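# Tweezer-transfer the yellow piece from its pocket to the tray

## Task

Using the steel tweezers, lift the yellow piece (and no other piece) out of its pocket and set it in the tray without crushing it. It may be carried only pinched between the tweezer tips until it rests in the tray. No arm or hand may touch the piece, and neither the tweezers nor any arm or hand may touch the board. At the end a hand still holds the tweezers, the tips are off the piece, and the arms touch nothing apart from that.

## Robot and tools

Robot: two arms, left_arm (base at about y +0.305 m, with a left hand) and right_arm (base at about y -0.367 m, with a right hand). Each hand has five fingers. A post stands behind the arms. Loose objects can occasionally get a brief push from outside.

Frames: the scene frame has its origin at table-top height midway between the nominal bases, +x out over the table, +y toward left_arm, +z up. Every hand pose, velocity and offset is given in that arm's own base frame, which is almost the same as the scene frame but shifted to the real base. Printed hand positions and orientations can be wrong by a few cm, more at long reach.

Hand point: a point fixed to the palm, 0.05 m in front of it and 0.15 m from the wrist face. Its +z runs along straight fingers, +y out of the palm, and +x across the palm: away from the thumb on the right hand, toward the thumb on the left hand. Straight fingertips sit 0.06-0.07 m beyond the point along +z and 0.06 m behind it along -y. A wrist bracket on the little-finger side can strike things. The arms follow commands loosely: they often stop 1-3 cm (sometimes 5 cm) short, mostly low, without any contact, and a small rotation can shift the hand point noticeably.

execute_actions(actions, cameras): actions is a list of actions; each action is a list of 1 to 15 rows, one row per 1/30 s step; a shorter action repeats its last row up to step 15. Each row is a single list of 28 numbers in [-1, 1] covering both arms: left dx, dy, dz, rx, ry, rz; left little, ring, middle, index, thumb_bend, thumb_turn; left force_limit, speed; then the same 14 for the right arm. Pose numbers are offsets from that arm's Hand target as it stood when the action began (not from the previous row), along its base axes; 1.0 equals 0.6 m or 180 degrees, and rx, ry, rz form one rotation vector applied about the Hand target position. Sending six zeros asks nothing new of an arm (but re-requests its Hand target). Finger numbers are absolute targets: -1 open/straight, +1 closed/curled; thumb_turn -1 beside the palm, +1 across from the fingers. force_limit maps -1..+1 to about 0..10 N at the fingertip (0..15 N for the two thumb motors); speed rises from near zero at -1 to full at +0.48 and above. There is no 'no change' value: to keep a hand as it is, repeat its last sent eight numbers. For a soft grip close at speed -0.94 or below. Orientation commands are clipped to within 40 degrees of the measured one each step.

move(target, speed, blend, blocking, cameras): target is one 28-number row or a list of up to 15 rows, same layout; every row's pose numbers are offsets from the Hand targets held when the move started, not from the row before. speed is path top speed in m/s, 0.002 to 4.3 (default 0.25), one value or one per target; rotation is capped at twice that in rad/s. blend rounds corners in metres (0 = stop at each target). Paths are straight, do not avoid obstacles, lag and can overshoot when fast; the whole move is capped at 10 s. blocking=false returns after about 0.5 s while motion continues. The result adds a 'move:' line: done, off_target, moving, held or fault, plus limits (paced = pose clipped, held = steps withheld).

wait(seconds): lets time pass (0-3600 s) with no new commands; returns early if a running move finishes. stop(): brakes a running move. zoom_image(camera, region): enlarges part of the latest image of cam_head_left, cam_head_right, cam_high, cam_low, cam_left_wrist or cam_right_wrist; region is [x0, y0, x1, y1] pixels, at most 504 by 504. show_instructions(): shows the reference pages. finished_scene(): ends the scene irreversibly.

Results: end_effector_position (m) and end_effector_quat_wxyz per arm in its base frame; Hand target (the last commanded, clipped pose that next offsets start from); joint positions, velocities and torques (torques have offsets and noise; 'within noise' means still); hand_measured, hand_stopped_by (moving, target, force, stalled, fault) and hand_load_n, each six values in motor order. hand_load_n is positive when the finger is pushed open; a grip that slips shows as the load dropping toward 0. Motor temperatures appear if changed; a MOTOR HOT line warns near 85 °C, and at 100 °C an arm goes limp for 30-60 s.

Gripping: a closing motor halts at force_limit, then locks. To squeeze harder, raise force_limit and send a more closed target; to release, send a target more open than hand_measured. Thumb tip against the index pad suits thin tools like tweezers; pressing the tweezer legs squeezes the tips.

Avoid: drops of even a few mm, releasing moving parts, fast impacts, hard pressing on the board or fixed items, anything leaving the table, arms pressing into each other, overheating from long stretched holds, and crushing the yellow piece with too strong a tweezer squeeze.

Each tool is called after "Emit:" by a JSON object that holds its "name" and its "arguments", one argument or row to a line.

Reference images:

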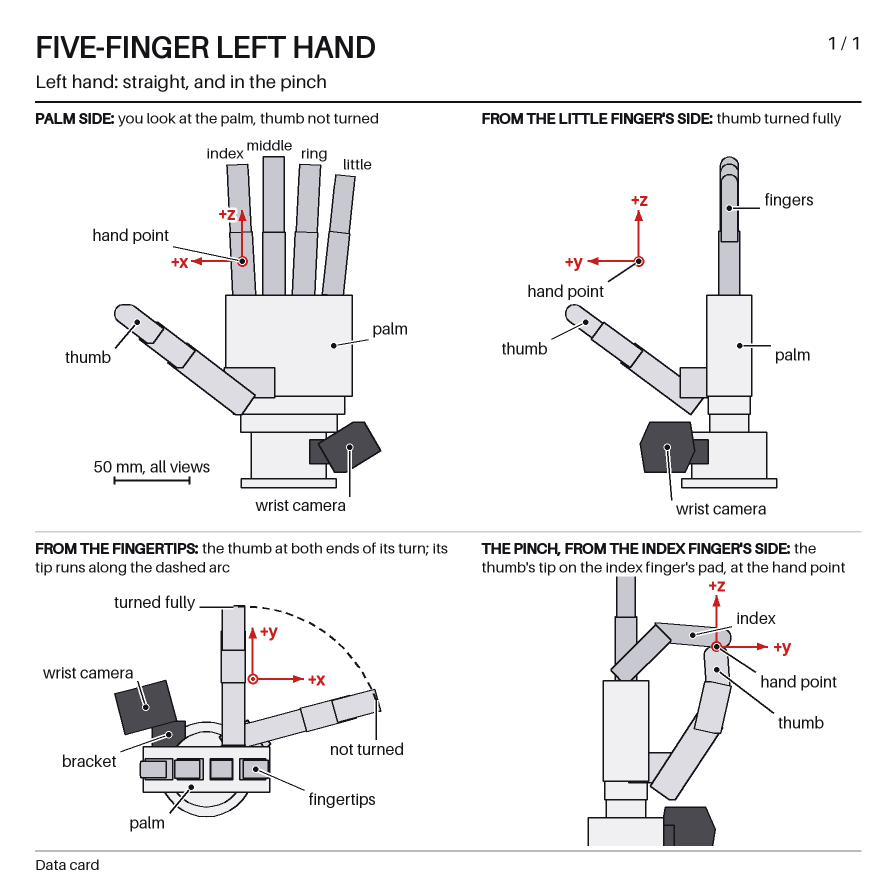

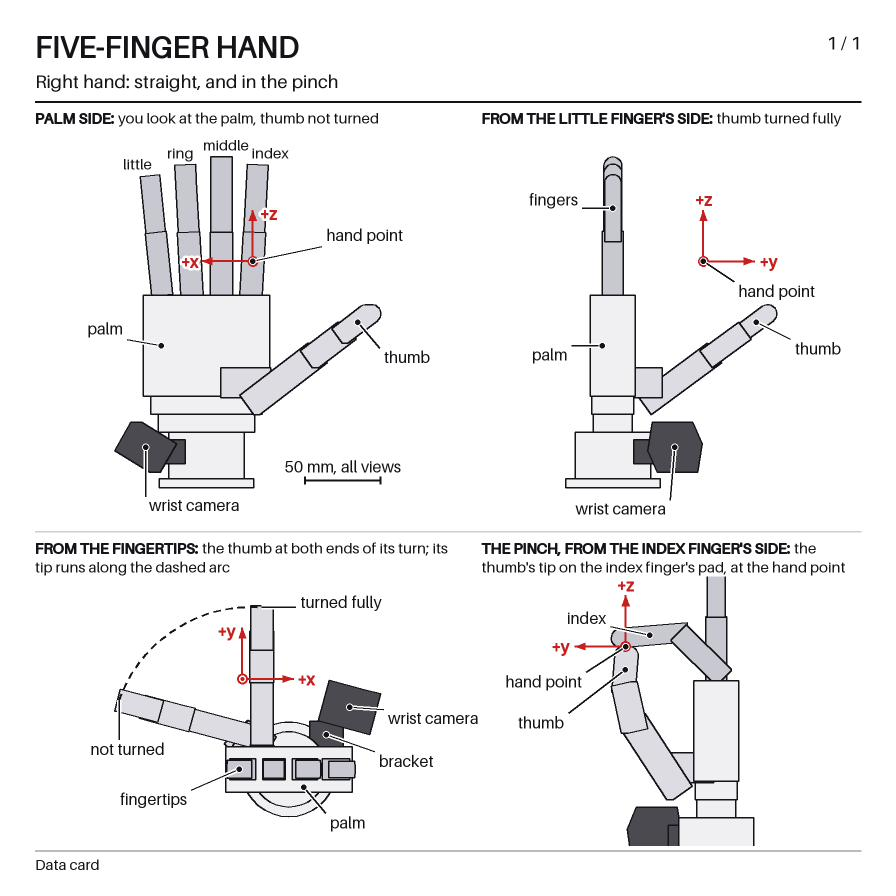

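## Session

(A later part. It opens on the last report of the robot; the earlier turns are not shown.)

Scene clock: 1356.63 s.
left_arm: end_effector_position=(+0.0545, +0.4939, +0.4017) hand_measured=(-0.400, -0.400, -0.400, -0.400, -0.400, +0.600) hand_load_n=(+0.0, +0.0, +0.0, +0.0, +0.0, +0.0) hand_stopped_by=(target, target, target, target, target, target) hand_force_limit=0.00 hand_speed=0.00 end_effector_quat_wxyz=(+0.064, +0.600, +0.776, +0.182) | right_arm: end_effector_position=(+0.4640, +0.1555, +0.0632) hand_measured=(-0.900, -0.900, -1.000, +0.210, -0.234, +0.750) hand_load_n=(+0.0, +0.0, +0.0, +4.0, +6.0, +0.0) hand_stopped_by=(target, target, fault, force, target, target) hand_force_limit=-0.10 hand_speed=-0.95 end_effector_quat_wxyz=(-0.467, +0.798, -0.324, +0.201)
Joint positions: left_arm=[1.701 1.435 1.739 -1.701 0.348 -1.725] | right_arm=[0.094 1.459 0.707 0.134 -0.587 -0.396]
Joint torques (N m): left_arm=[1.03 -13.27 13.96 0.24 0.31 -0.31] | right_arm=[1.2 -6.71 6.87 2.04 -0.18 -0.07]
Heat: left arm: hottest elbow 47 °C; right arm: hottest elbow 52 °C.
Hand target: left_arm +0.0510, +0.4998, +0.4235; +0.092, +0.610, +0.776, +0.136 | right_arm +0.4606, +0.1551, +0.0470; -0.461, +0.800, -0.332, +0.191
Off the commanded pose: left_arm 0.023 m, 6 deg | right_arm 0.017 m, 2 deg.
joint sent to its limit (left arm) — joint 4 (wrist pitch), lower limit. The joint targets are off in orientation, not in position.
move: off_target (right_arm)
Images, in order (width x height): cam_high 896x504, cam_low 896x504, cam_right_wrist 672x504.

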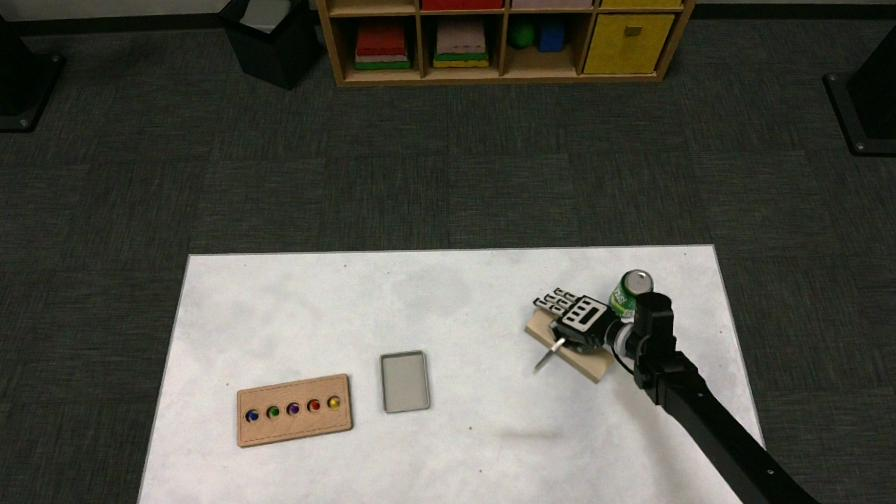

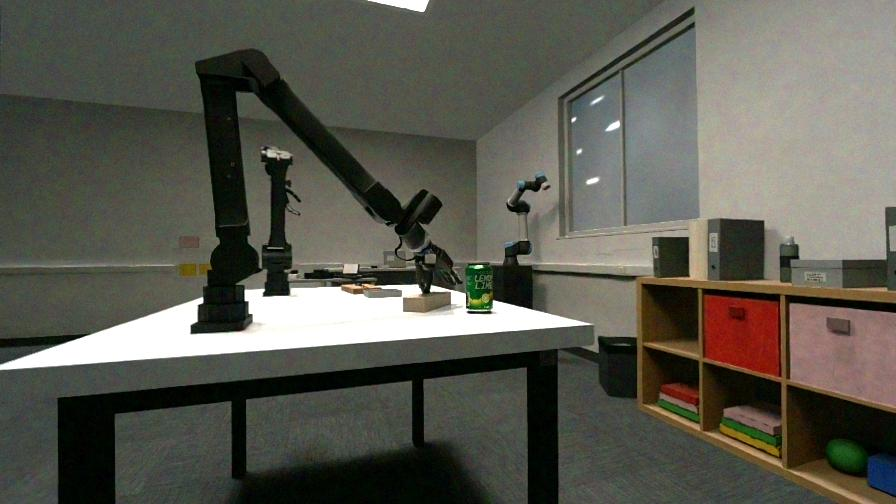

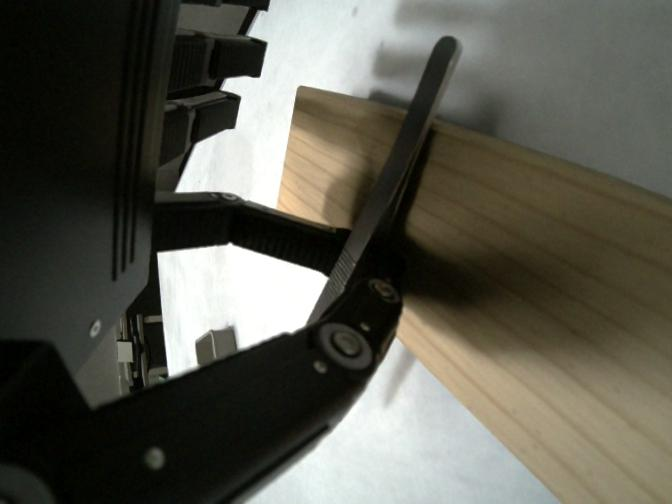

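Emit:
{"name": "move", "arguments": {
  "target": [0,0,0,0,0,0,-0.4,-0.4,-0.4,-0.4,-0.4,0.6,0,0,0,0,0.008,0,0,0,-0.9,-0.9,-0.3,0.16,-0.27,0.75,-0.1,-0.93],
  "cameras": ["cam_right_wrist","cam_high","cam_low"],
  "speed": 0.03
}}

Emit:
{"name": "zoom_image", "arguments": {
  "camera": "cam_low",
  "region": [380, 240, 470, 320]
}}

Emit:
{"name": "zoom_image", "arguments": {
  "camera": "cam_right_wrist",
  "region": [240, 100, 500, 380]
}}

Scene clock: 1373.70 s.
left_arm: end_effector_position=(+0.0545, +0.4939, +0.4017) hand_measured=(-0.400, -0.400, -0.400, -0.400, -0.400, +0.600) hand_load_n=(+0.0, +0.0, +0.0, +0.0, +0.0, +0.0) hand_stopped_by=(target, target, target, target, target, target) hand_force_limit=0.00 hand_speed=0.00 end_effector_quat_wxyz=(+0.064, +0.600, +0.776, +0.182) | right_arm: end_effector_position=(+0.4640, +0.1555, +0.0632) hand_measured=(-0.900, -0.900, -1.000, +0.160, -0.270, +0.750) hand_load_n=(+0.0, +0.0, +0.0, +0.0, +0.5, +0.0) hand_stopped_by=(target, target, fault, target, target, target) hand_force_limit=-0.10 hand_speed=-0.93 end_effector_quat_wxyz=(-0.467, +0.798, -0.324, +0.201)
Joint positions: left_arm=[1.701 1.435 1.739 -1.701 0.348 -1.725] | right_arm=[0.094 1.459 0.707 0.134 -0.587 -0.396]
Joint torques (N m): left_arm=[1.14 -13.1 13.93 0.24 0.31 -0.29] | right_arm=[1.2 -7.41 7.3 1.42 -0.18 -0.07]
Motor temperatures (°C): left_arm=[28 29 48 27 29 27] | right_arm=[28 36 51 32 26 30]
Heat: left arm: hottest elbow 48 °C; right arm: hottest elbow 51 °C.
Hand target: left_arm +0.0510, +0.4998, +0.4235; +0.092, +0.610, +0.776, +0.136 | right_arm +0.4606, +0.1551, +0.0518; -0.461, +0.800, -0.332, +0.191
Off the commanded pose: left_arm 0.023 m, 6 deg | right_arm 0.012 m, 2 deg.
joint sent to its limit (left arm) — joint 4 (wrist pitch), lower limit. The joint targets are off in orientation, not in position.
move: off_target (right_arm)
Images, in order (width x height): cam_high 896x504, cam_low 896x504, cam_right_wrist 672x504.

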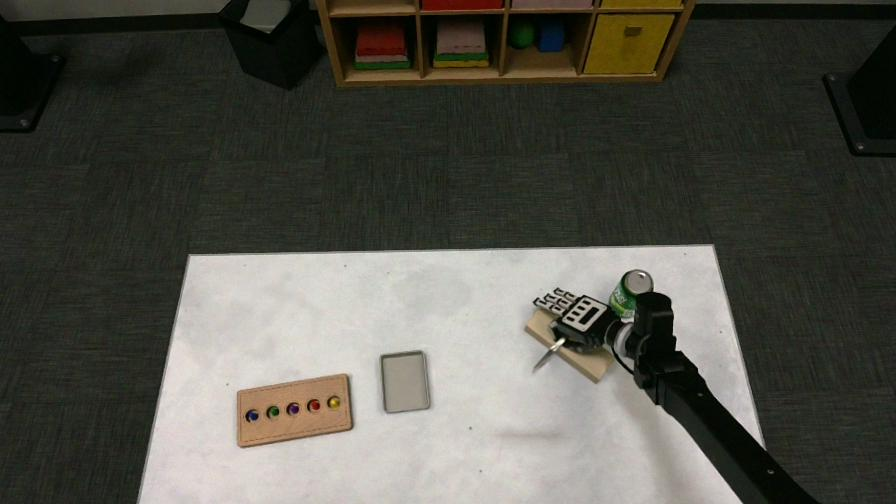

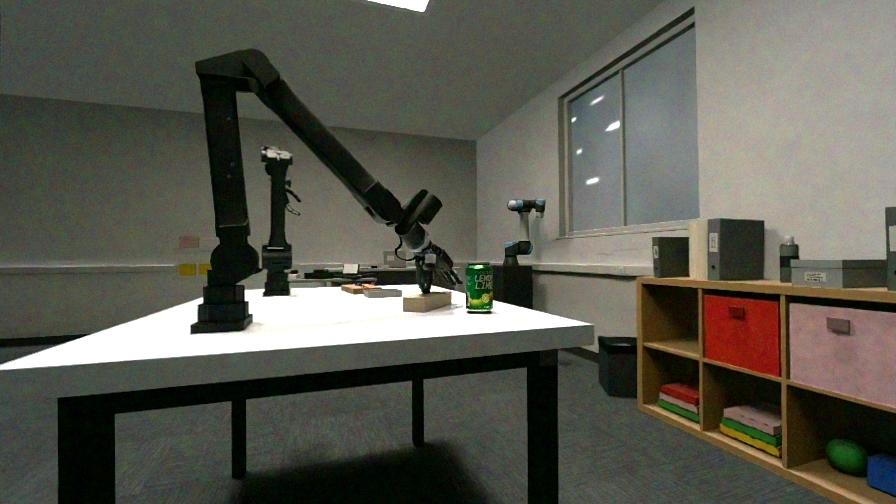

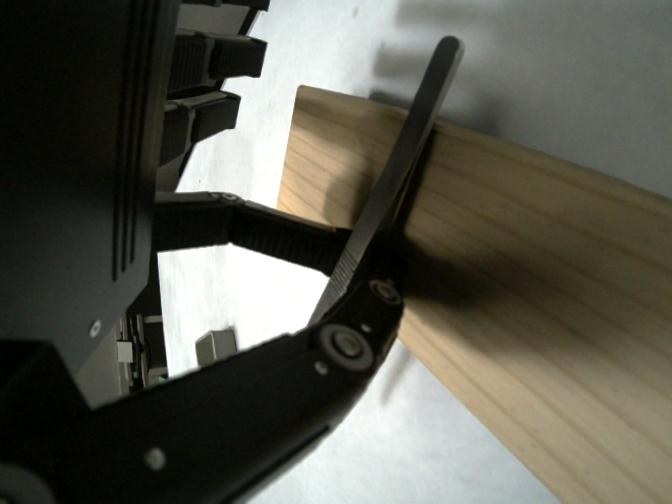

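Scaled by 5.600 from the camera's image (finer frame: 1280x720).

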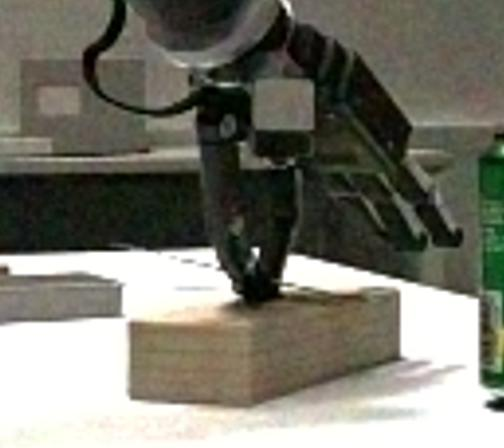

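Scaled by 1.800 from the camera's image (finer frame: 960x720).

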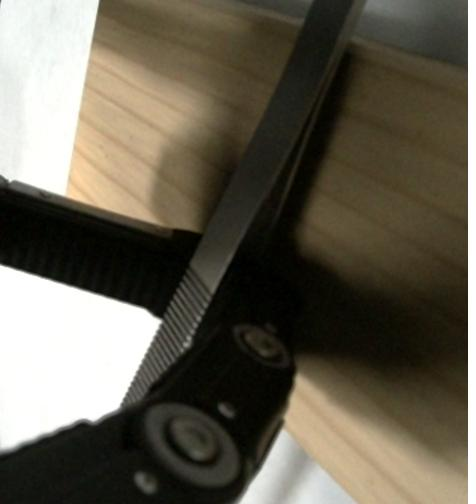

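Emit:
{"name": "move", "arguments": {
  "target": [
    [0,0,0,0,0,0,-0.4,-0.4,-0.4,-0.4,-0.4,0.6,0,0,0,0,0.012,0,0,0,-0.9,-0.9,-0.3,0.13,-0.30,0.75,-0.1,-0.93],
    [0,0,0,0,0,0,-0.4,-0.4,-0.4,-0.4,-0.4,0.6,0,0,0,0,0.035,0,0,0,-0.9,-0.9,-0.3,0.08,-0.35,0.75,-0.1,-0.93]
  ],
  "cameras": ["cam_right_wrist","cam_low"],
  "speed": 0.03
}}

Emit:
{"name": "zoom_image", "arguments": {
  "camera": "cam_low",
  "region": [380, 240, 470, 320]
}}

Emit:
{"name": "zoom_image", "arguments": {
  "camera": "cam_right_wrist",
  "region": [240, 100, 500, 380]
}}

Scene clock: 1390.87 s.
left_arm: end_effector_position=(+0.0545, +0.4939, +0.4017) hand_measured=(-0.400, -0.400, -0.400, -0.400, -0.400, +0.600) hand_load_n=(+0.5, +0.0, +0.0, +0.0, +0.0, +0.0) hand_stopped_by=(target, target, target, target, target, target) hand_force_limit=0.00 hand_speed=0.00 end_effector_quat_wxyz=(+0.064, +0.600, +0.776, +0.182) | right_arm: end_effector_position=(+0.4554, +0.1543, +0.0658) hand_measured=(-0.900, -0.900, -1.000, +0.080, -0.350, +0.750) hand_load_n=(+0.0, +0.0, +0.0, +0.0, +0.0, +0.0) hand_stopped_by=(target, target, fault, target, target, target) hand_force_limit=-0.10 hand_speed=-0.93 end_effector_quat_wxyz=(-0.460, +0.801, -0.331, +0.190)
Joint positions: left_arm=[1.701 1.435 1.739 -1.701 0.348 -1.725] | right_arm=[0.094 1.435 0.707 0.079 -0.585 -0.396]
Joint torques (N m): left_arm=[1.49 -12.98 13.89 0.2 0.32 -0.32] | right_arm=[1.14 -8.82 9.16 0.76 -0.3 -0.06]
Heat: left arm: hottest elbow 48 °C; right arm: hottest elbow 51 °C.
Hand target: left_arm +0.0510, +0.4998, +0.4235; +0.092, +0.610, +0.776, +0.136 | right_arm +0.4606, +0.1551, +0.0728; -0.461, +0.800, -0.332, +0.192
Off the commanded pose: left_arm 0.023 m, 6 deg | right_arm 0.009 m, 0 deg.
joint sent to its limit (left arm) — joint 4 (wrist pitch), lower limit. The joint targets are off in orientation, not in position.
move: done
Images, in order (width x height): cam_low 896x504, cam_right_wrist 672x504.

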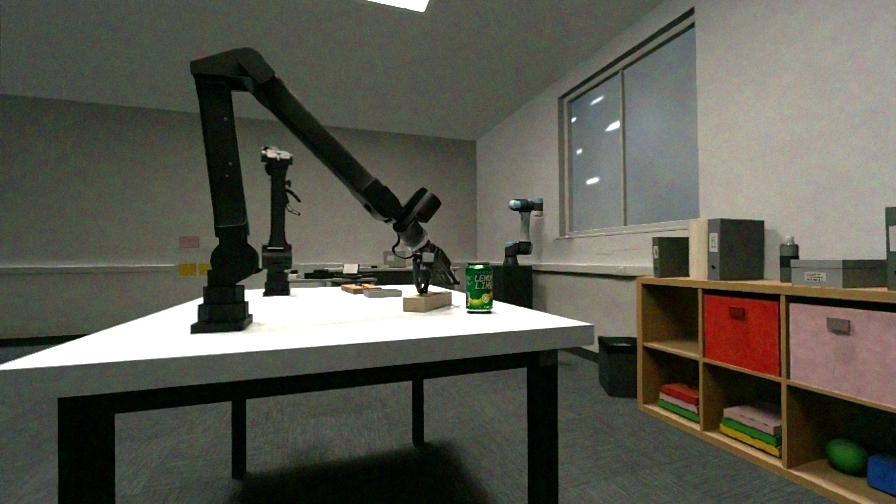

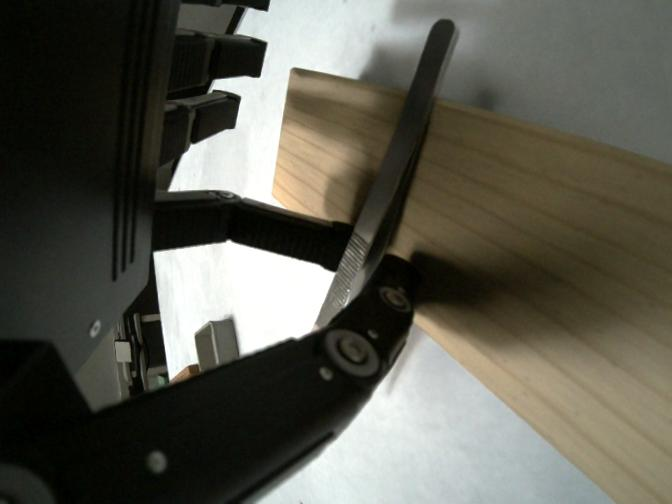

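Scaled by 5.600 from the camera's image (finer frame: 1280x720).

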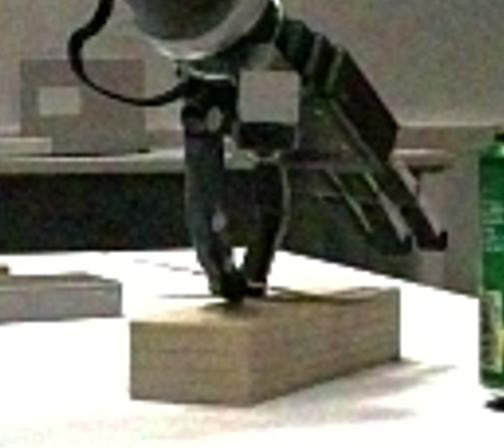

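Scaled by 1.800 from the camera's image (finer frame: 960x720).

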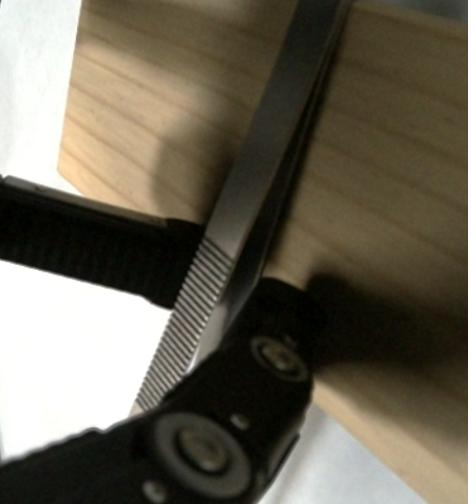

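Emit:
{"name": "move", "arguments": {
  "target": [
    [0,0,0,0,0,0,-0.4,-0.4,-0.4,-0.4,-0.4,0.6,0,0,0,0,0.01,0,0,0,-0.9,-0.9,-0.3,0.0,-0.42,0.75,-0.1,-0.9],
    [0,0,0,0,0,0,-0.4,-0.4,-0.4,-0.4,-0.4,0.6,0,0,0,0,0.04,0,0,0,-0.9,-0.9,-0.3,-0.1,-0.5,0.75,-0.1,-0.8]
  ],
  "cameras": ["cam_right_wrist","cam_low"],
  "speed": 0.03
}}

Emit:
{"name": "zoom_image", "arguments": {
  "camera": "cam_low",
  "region": [380, 240, 470, 320]
}}

Scene clock: 1402.97 s.
left_arm: end_effector_position=(+0.0545, +0.4939, +0.4017) hand_measured=(-0.400, -0.400, -0.400, -0.400, -0.400, +0.600) hand_load_n=(+0.0, +0.0, +0.0, +0.0, +0.0, +0.0) hand_stopped_by=(target, target, target, target, target, target) hand_force_limit=0.00 hand_speed=0.00 end_effector_quat_wxyz=(+0.064, +0.600, +0.776, +0.182) | right_arm: end_effector_position=(+0.4426, +0.1531, +0.0766) hand_measured=(-0.900, -0.900, -1.000, -0.100, -0.500, +0.750) hand_load_n=(+0.0, -0.5, +0.0, +0.0, +0.0, +0.0) hand_stopped_by=(target, target, fault, target, target, target) hand_force_limit=-0.10 hand_speed=-0.80 end_effector_quat_wxyz=(-0.454, +0.805, -0.338, +0.178)
Joint positions: left_arm=[1.701 1.435 1.739 -1.701 0.348 -1.725] | right_arm=[0.094 1.385 0.707 -0.001 -0.585 -0.396]
Joint torques (N m): left_arm=[0.91 -13.22 13.89 0.2 0.31 -0.3] | right_arm=[1.14 -8.47 11.59 0.79 -0.32 -0.06]
Heat: left arm: hottest elbow 48 °C; right arm: hottest elbow 52 °C.
Hand target: left_arm +0.0510, +0.4998, +0.4235; +0.092, +0.610, +0.776, +0.136 | right_arm +0.4606, +0.1551, +0.0968; -0.461, +0.800, -0.332, +0.192
Off the commanded pose: left_arm 0.023 m, 6 deg | right_arm 0.027 m, 2 deg.
joint sent to its limit (left arm) — joint 4 (wrist pitch), lower limit. The joint targets are off in orientation, not in position.
move: off_target (right_arm); target 2's new numbers were sent with right_arm's hand 0.027 m and 2 deg from that target
Images, in order (width x height): cam_low 896x504, cam_right_wrist 672x504.

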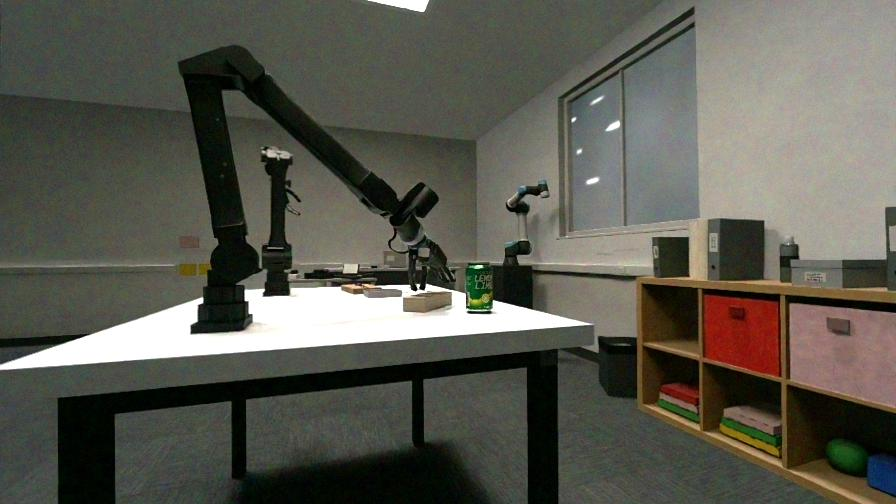

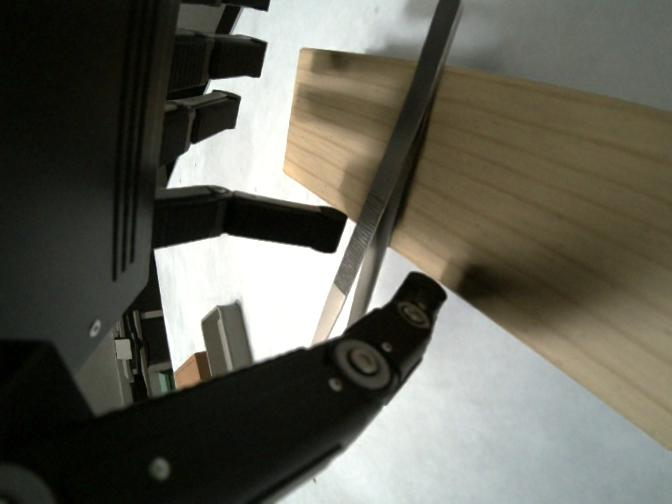

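Scaled by 5.600 from the camera's image (finer frame: 1280x720).

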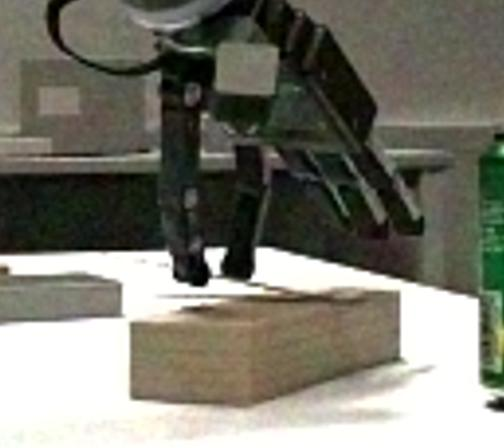

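Emit:
{"name": "move", "arguments": {
  "target": [
    [0,0,0,0,0,0,-0.4,-0.4,-0.4,-0.4,-0.4,0.6,0,0,0,0,0.25,0,0,0,-0.9,-0.9,-0.3,-0.1,-0.5,0.75,-0.1,-0.8],
    [0,0,0,0,0,0,-0.4,-0.4,-0.4,-0.4,-0.4,0.6,0,0,-0.234,-0.592,0.339,0,0,-0.333,-0.9,-0.9,-0.3,-0.1,-0.5,0.75,-0.1,-0.8]
  ],
  "cameras": ["cam_high","cam_low","cam_head_left"],
  "speed": [0.06,0.2],
  "blend": 0.03
}}

Emit:
{"name": "zoom_image", "arguments": {
  "camera": "cam_high",
  "region": [500, 270, 640, 410]
}}

Emit:
{"name": "zoom_image", "arguments": {
  "camera": "cam_low",
  "region": [380, 240, 470, 320]
}}

Emit:
{"name": "zoom_image", "arguments": {
  "camera": "cam_head_left",
  "region": [450, 190, 550, 290]
}}

Scene clock: 1430.13 s.
left_arm: end_effector_position=(+0.0545, +0.4939, +0.4017) hand_measured=(-0.400, -0.400, -0.400, -0.400, -0.400, +0.600) hand_load_n=(+0.0, +0.0, +0.0, +0.0, -0.5, +0.0) hand_stopped_by=(target, target, target, target, target, target) hand_force_limit=0.00 hand_speed=0.00 end_effector_quat_wxyz=(+0.064, +0.600, +0.776, +0.182) | right_arm: end_effector_position=(+0.3187, -0.1955, +0.2889) hand_measured=(-0.900, -0.900, -1.000, -0.100, -0.500, +0.750) hand_load_n=(+0.0, +0.0, +0.0, +0.0, +0.0, +0.0) hand_stopped_by=(target, target, fault, target, target, target) hand_force_limit=-0.10 hand_speed=-0.80 end_effector_quat_wxyz=(+0.303, -0.534, +0.684, -0.395)
Joint positions: left_arm=[1.701 1.435 1.739 -1.701 0.348 -1.725] | right_arm=[-0.816 0.837 0.9 -0.668 -0.478 -0.318]
Joint torques (N m): left_arm=[1.55 -13.1 13.9 0.27 0.32 -0.27] | right_arm=[0.56 -2.55 12.51 0.88 -0.32 0.01]
Motor temperatures (°C): left_arm=[28 29 48 27 29 27] | right_arm=[28 36 57 31 26 30]
Heat: left arm: hottest elbow 48 °C; right arm: hottest elbow 57 °C.
Hand target: left_arm +0.0510, +0.4998, +0.4235; +0.092, +0.610, +0.776, +0.136 | right_arm +0.3202, -0.2001, +0.3003; +0.304, -0.528, +0.687, -0.396
Off the commanded pose: left_arm 0.023 m, 6 deg | right_arm 0.012 m, 1 deg.
joint sent to its limit (left arm) — joint 4 (wrist pitch), lower limit. The joint targets are off in orientation, not in position.
move: off_target (right_arm)
Images, in order (width x height): cam_head_left 896x504, cam_high 896x504, cam_low 896x504.

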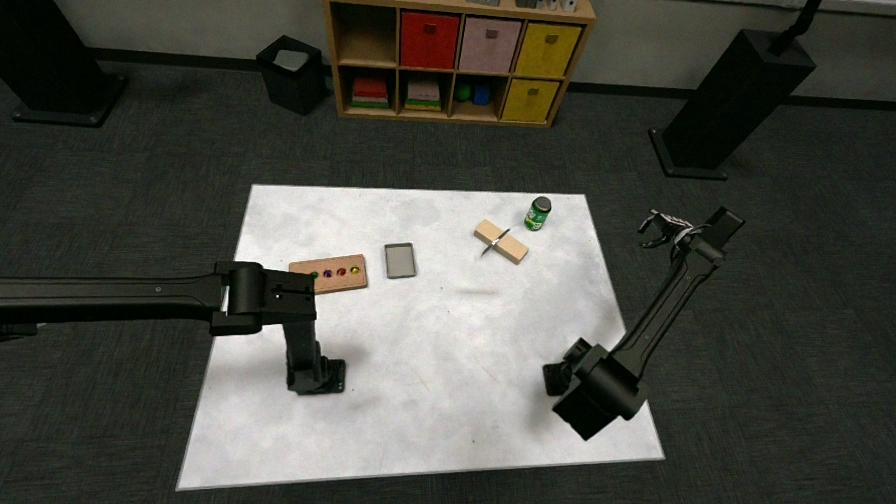

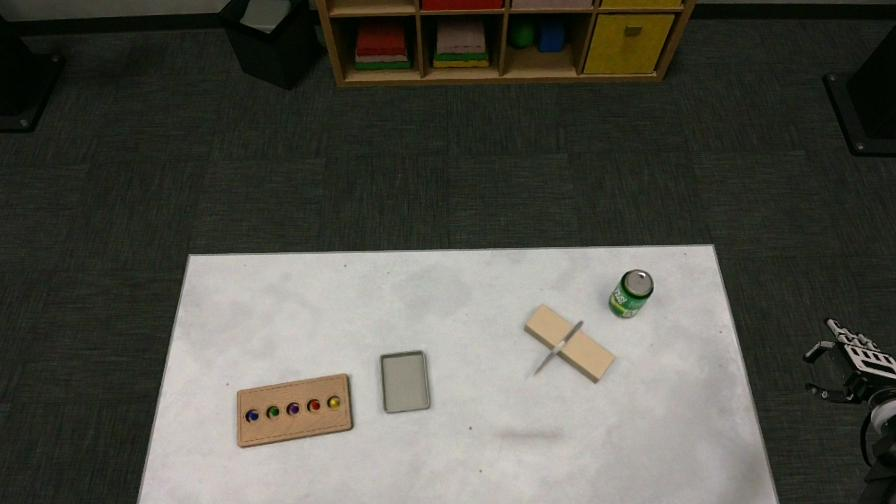

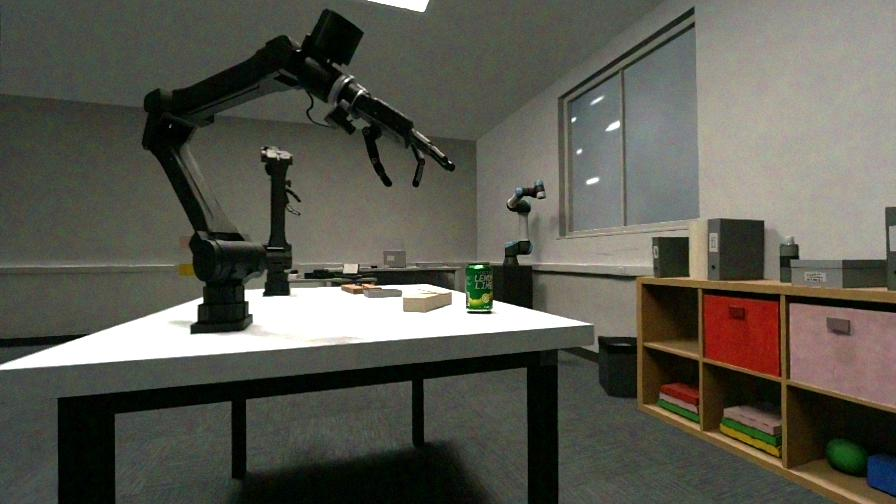

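Scaled by 3.600 from the camera's image (finer frame: 1280x720).

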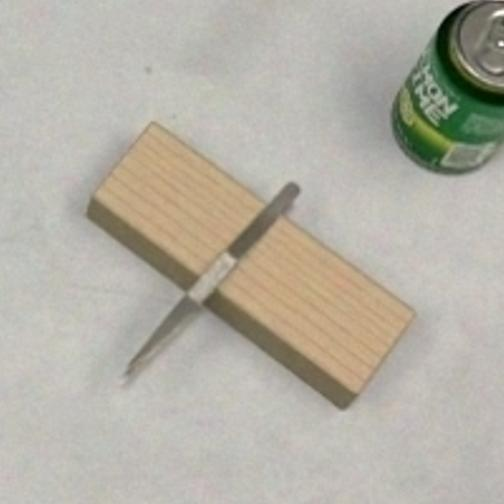

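Scaled by 5.600 from the camera's image (finer frame: 1280x720).

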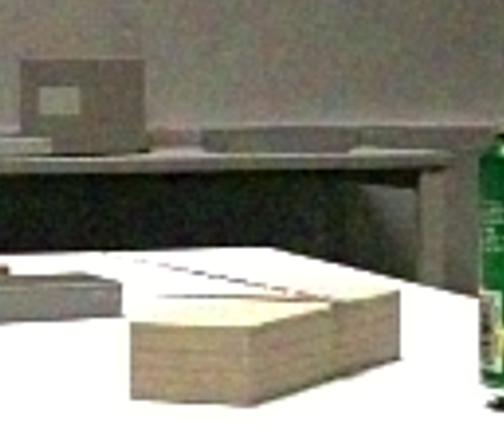

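Scaled by 5.040 from the camera's image (finer frame: 1280x720).

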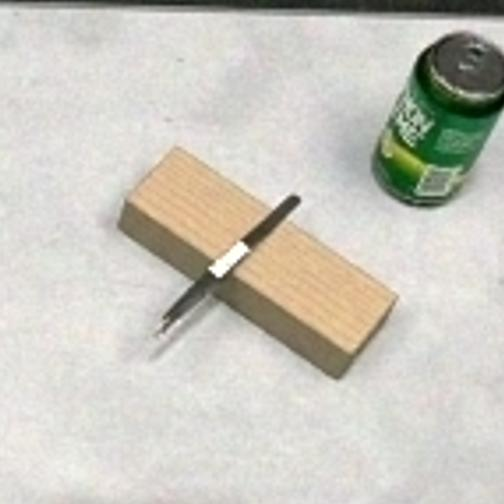

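Emit:
{"name": "move", "arguments": {
  "target": [0.582,-0.75,-0.1,0.0509,0.104,-0.482,1,1,-0.05,-0.05,-0.5,1,-0.2,0,0,0,0,0,0,0,-0.9,-0.9,-0.3,-0.1,-0.5,0.75,-0.1,-0.8],
  "cameras": ["cam_left_wrist","cam_low"],
  "speed": 0.2
}}

Scene clock: 1595.97 s.
left_arm: end_effector_position=(+0.3919, +0.0498, +0.3415) hand_measured=(+1.000, +1.000, -0.050, -0.050, -0.500, +1.000) hand_load_n=(+0.0, +0.0, +0.0, +0.0, +0.0, +0.0) hand_stopped_by=(target, target, target, target, target, target) hand_force_limit=-0.20 hand_speed=0.00 end_effector_quat_wxyz=(+0.004, +0.989, +0.137, +0.059) | right_arm: end_effector_position=(+0.3187, -0.1955, +0.2889) hand_measured=(-0.900, -0.900, -1.000, -0.100, -0.500, +0.750) hand_load_n=(-0.5, +0.0, +0.0, +0.0, +0.0, +0.0) hand_stopped_by=(target, target, fault, target, target, target) hand_force_limit=-0.10 hand_speed=-0.80 end_effector_quat_wxyz=(+0.303, -0.534, +0.684, -0.395)
Joint positions: left_arm=[0.295 1.229 1.474 -1.701 0.027 -1.552] | right_arm=[-0.816 0.837 0.9 -0.668 -0.478 -0.318]
Joint torques (N m): left_arm=[0.5 -9.11 14.08 0.08 -0.02 -0.28] | right_arm=[0.56 -2.49 12.49 0.88 -0.32 0.01]
Motor temperatures (°C): left_arm=[28 29 49 27 29 27] | right_arm=[28 33 64 31 26 30]
Heat: left arm: hottest elbow 49 °C; right arm: hottest elbow 64 °C.
Hand target: left_arm +0.4001, +0.0498, +0.3635; +0.000, +0.990, +0.140, +0.000 | right_arm +0.3202, -0.2001, +0.3003; +0.304, -0.528, +0.687, -0.396
Off the commanded pose: left_arm 0.024 m, 7 deg | right_arm 0.012 m, 1 deg.
joint sent to its limit (left arm) — joint 4 (wrist pitch), lower limit. The joint targets are off in orientation, not in position.
move: off_target (left_arm)
Images, in order (width x height): cam_low 896x504, cam_left_wrist 672x504.

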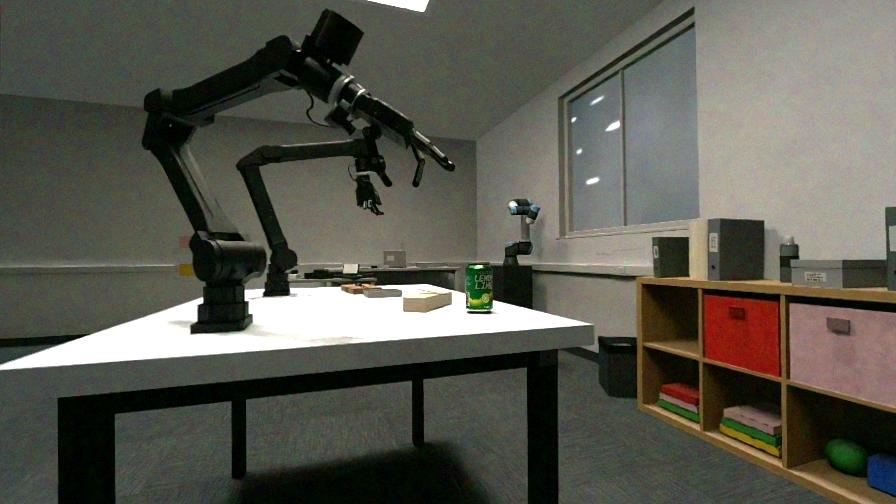

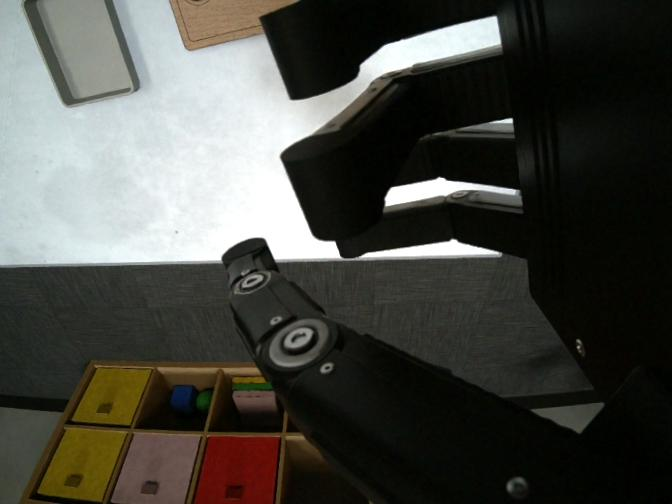

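Emit:
{"name": "move", "arguments": {
  "target": [0,0,0,0,0,-0.483,1,1,-0.05,-0.05,-0.5,1,-0.2,0,0,0,0,0,0,0,-0.9,-0.9,-0.3,-0.1,-0.5,0.75,-0.1,-0.8],
  "speed": 0.3
}}

Emit:
{"name": "move", "arguments": {
  "target": [0,0,0,0,0,-0.483,1,1,-0.05,-0.05,-0.5,1,-0.2,0,0,0,0,0,0,0,-0.9,-0.9,-0.3,-0.1,-0.5,0.75,-0.1,-0.8],
  "speed": 0.3,
  "cameras": ["cam_high","cam_low"]
}}

Scene clock: 1642.93 s.
left_arm: end_effector_position=(+0.3919, +0.0518, +0.3474) hand_measured=(+1.000, +1.000, -0.050, -0.050, -0.500, +1.000) hand_load_n=(+0.0, +0.0, +0.0, +0.0, +0.0, +0.0) hand_stopped_by=(target, target, target, target, target, target) hand_force_limit=-0.20 hand_speed=0.00 end_effector_quat_wxyz=(-0.047, +0.823, -0.564, +0.059) | right_arm: end_effector_position=(+0.3187, -0.1955, +0.2889) hand_measured=(-0.900, -0.900, -1.000, -0.100, -0.500, +0.750) hand_load_n=(+0.0, +0.0, -0.5, +0.0, +0.0, +0.0) hand_stopped_by=(target, target, fault, target, target, target) hand_force_limit=-0.10 hand_speed=-0.80 end_effector_quat_wxyz=(+0.303, -0.534, +0.684, -0.395)
Joint positions: left_arm=[0.242 1.444 1.723 -1.701 0.025 -0.129] | right_arm=[-0.816 0.837 0.9 -0.668 -0.478 -0.318]
Joint torques (N m): left_arm=[-0.38 -12.57 13.97 0.14 -0.08 0.04] | right_arm=[0.44 -2.61 12.51 0.87 -0.32 0.01]
Motor temperatures (°C): left_arm=[28 29 53 27 29 27] | right_arm=[28 32 65 31 26 29]
Heat: left arm: hottest elbow 53 °C; right arm: hottest elbow 65 °C.
Hand target: left_arm +0.4001, +0.0497, +0.3633; +0.000, +0.815, -0.580, +0.000 | right_arm +0.3202, -0.2001, +0.3003; +0.304, -0.528, +0.687, -0.396
Off the commanded pose: left_arm 0.018 m, 9 deg | right_arm 0.012 m, 1 deg.
joint sent to its limit (left arm) — joint 4 (wrist pitch), lower limit. The joint targets are off in orientation, not in position.
move: off_target (left_arm)

Scene clock: 1646.40 s.
left_arm: end_effector_position=(+0.4043, +0.0538, +0.3563) hand_measured=(+1.000, +1.000, -0.050, -0.050, -0.500, +1.000) hand_load_n=(+0.0, +0.0, +0.0, +0.0, +0.0, +0.0) hand_stopped_by=(target, target, target, target, target, target) hand_force_limit=-0.20 hand_speed=0.00 end_effector_quat_wxyz=(+0.087, -0.204, +0.975, -0.008) | right_arm: end_effector_position=(+0.3187, -0.1955, +0.2889) hand_measured=(-0.900, -0.900, -1.000, -0.100, -0.500, +0.750) hand_load_n=(+0.0, +0.0, +0.0, +0.0, +0.0, +0.0) hand_stopped_by=(target, target, fault, target, target, target) hand_force_limit=-0.10 hand_speed=-0.80 end_effector_quat_wxyz=(+0.303, -0.534, +0.684, -0.395)
Joint positions: left_arm=[0.018 1.455 1.758 -1.701 -0.017 1.178] | right_arm=[-0.816 0.837 0.9 -0.668 -0.478 -0.318]
Joint torques (N m): left_arm=[0.15 -14.8 9.32 0.18 -0.16 0.07] | right_arm=[0.56 -2.55 12.49 0.85 -0.32 0.01]
Motor temperatures (°C): left_arm=[28 29 53 27 29 27] | right_arm=[28 32 65 31 26 29]
Heat: left arm: hottest elbow 53 °C; right arm: hottest elbow 65 °C.
Hand target: left_arm +0.4001, +0.0498, +0.3633; +0.000, -0.192, +0.981, +0.000 | right_arm +0.3202, -0.2001, +0.3003; +0.304, -0.528, +0.687, -0.396
Off the commanded pose: left_arm 0.009 m, 10 deg | right_arm 0.012 m, 1 deg.
joint sent to its limit (left arm) — joint 4 (wrist pitch), lower limit. The joint targets are off in orientation, not in position.
move: off_target (left_arm)

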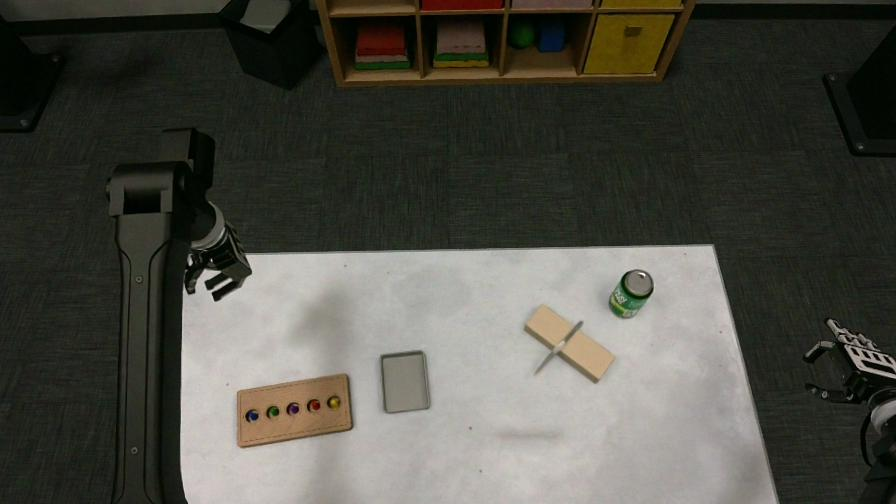

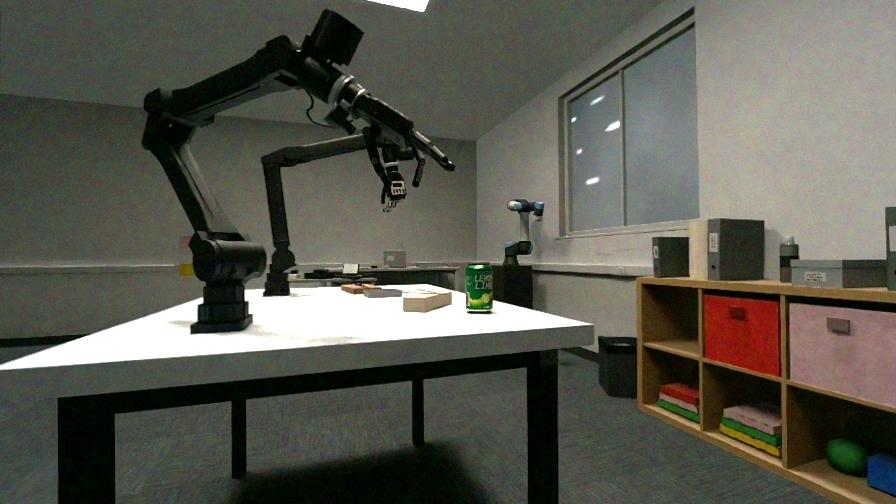

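Emit:
{"name": "move", "arguments": {
  "target": [-0.03,-0.92,-0.24,0,0,-0.35,1,1,-0.05,-0.05,-0.5,1,-0.2,0,0,0,0,0,0,0,-0.9,-0.9,-0.3,-0.1,-0.5,0.75,-0.1,-0.8],
  "speed": 0.25,
  "cameras": ["all"]
}}

Scene clock: 1663.37 s.
left_arm: end_effector_position=(+0.3765, -0.4944, +0.2003) hand_measured=(+1.000, +1.000, -0.050, -0.050, -0.500, +1.000) hand_load_n=(+0.0, +0.0, +0.0, +0.0, +0.0, +0.0) hand_stopped_by=(target, target, target, target, target, target) hand_force_limit=-0.20 hand_speed=0.00 end_effector_quat_wxyz=(+0.010, +0.344, +0.939, -0.003) | right_arm: end_effector_position=(+0.3187, -0.1955, +0.2889) hand_measured=(-0.900, -0.900, -1.000, -0.100, -0.500, +0.750) hand_load_n=(+0.0, +0.0, +0.0, +0.0, +0.0, +0.0) hand_stopped_by=(target, target, fault, target, target, target) hand_force_limit=-0.10 hand_speed=-0.80 end_effector_quat_wxyz=(+0.303, -0.534, +0.684, -0.395)
Joint positions: left_arm=[-1 2.141 2.289 -1.699 -0.008 1.274] | right_arm=[-0.816 0.837 0.9 -0.668 -0.478 -0.318]
Joint torques (N m): left_arm=[1.03 -24.7 13.86 -0.21 0.07 0.04] | right_arm=[0.5 -2.55 12.49 0.87 -0.32 0.01]
Motor temperatures (°C): left_arm=[28 29 51 27 29 27] | right_arm=[28 32 65 31 26 29]
Heat: left arm: hottest elbow 51 °C; right arm: hottest elbow 65 °C.
Hand target: left_arm +0.3822, -0.5022, +0.2194; +0.000, +0.349, +0.937, +0.000 | right_arm +0.3202, -0.2001, +0.3003; +0.304, -0.528, +0.687, -0.396
Off the commanded pose: left_arm 0.021 m, 1 deg | right_arm 0.012 m, 1 deg.
joint sent to its limit (left arm) — joint 4 (wrist pitch), lower limit. The joint targets are off in orientation, not in position.
move: off_target (left_arm)

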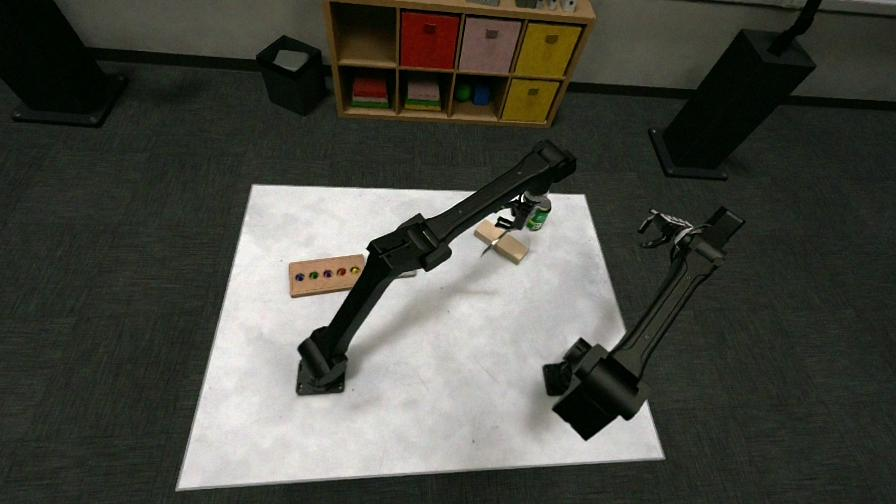

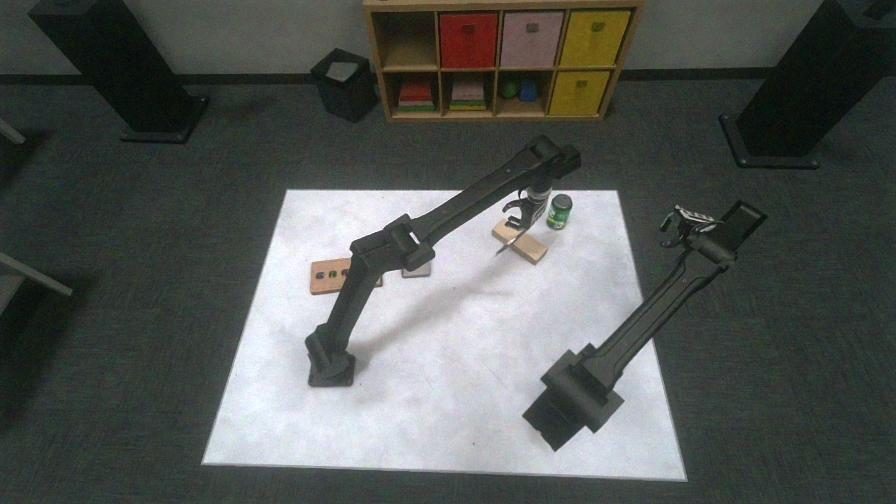

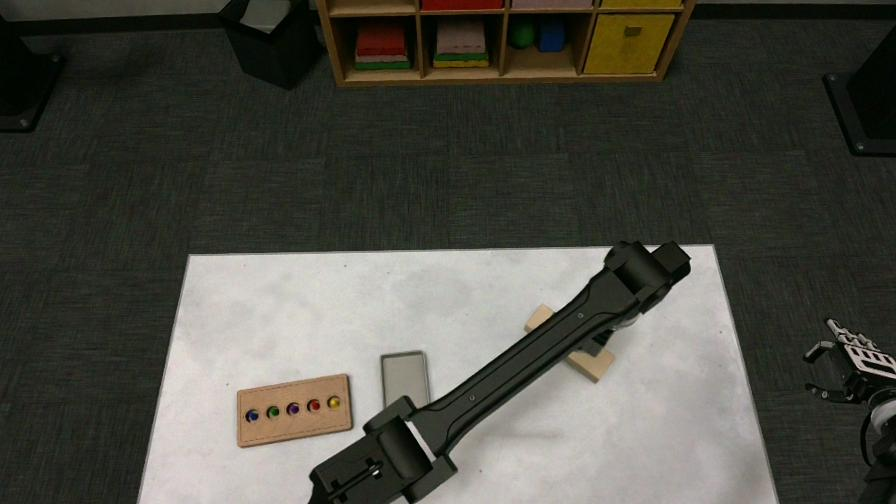

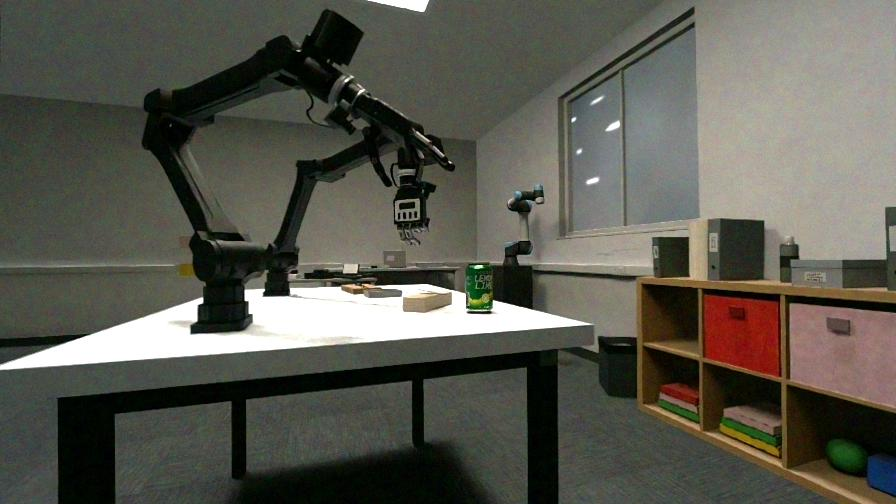

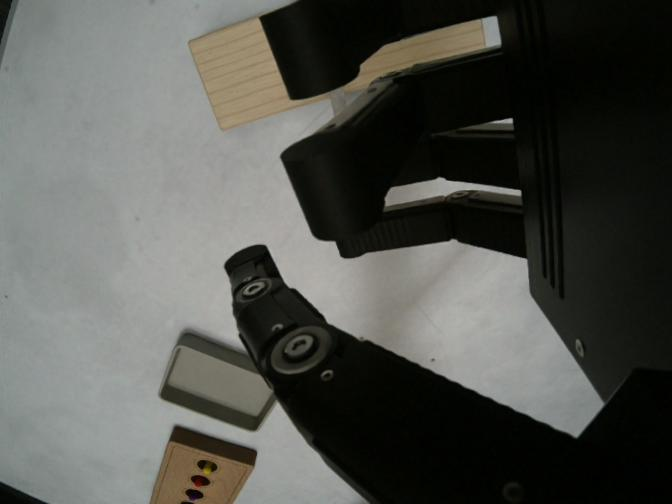

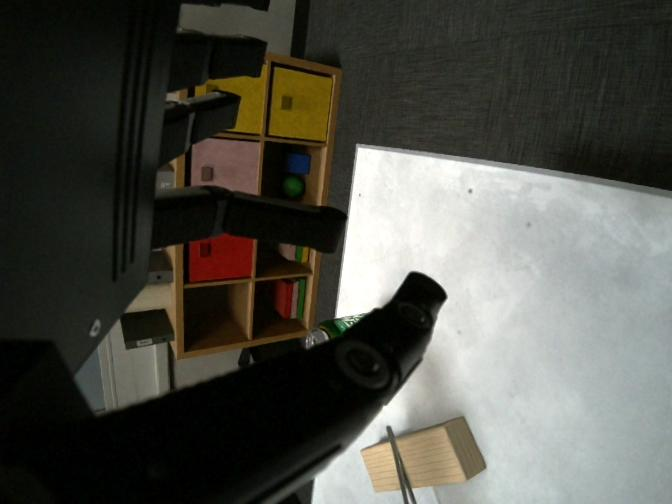

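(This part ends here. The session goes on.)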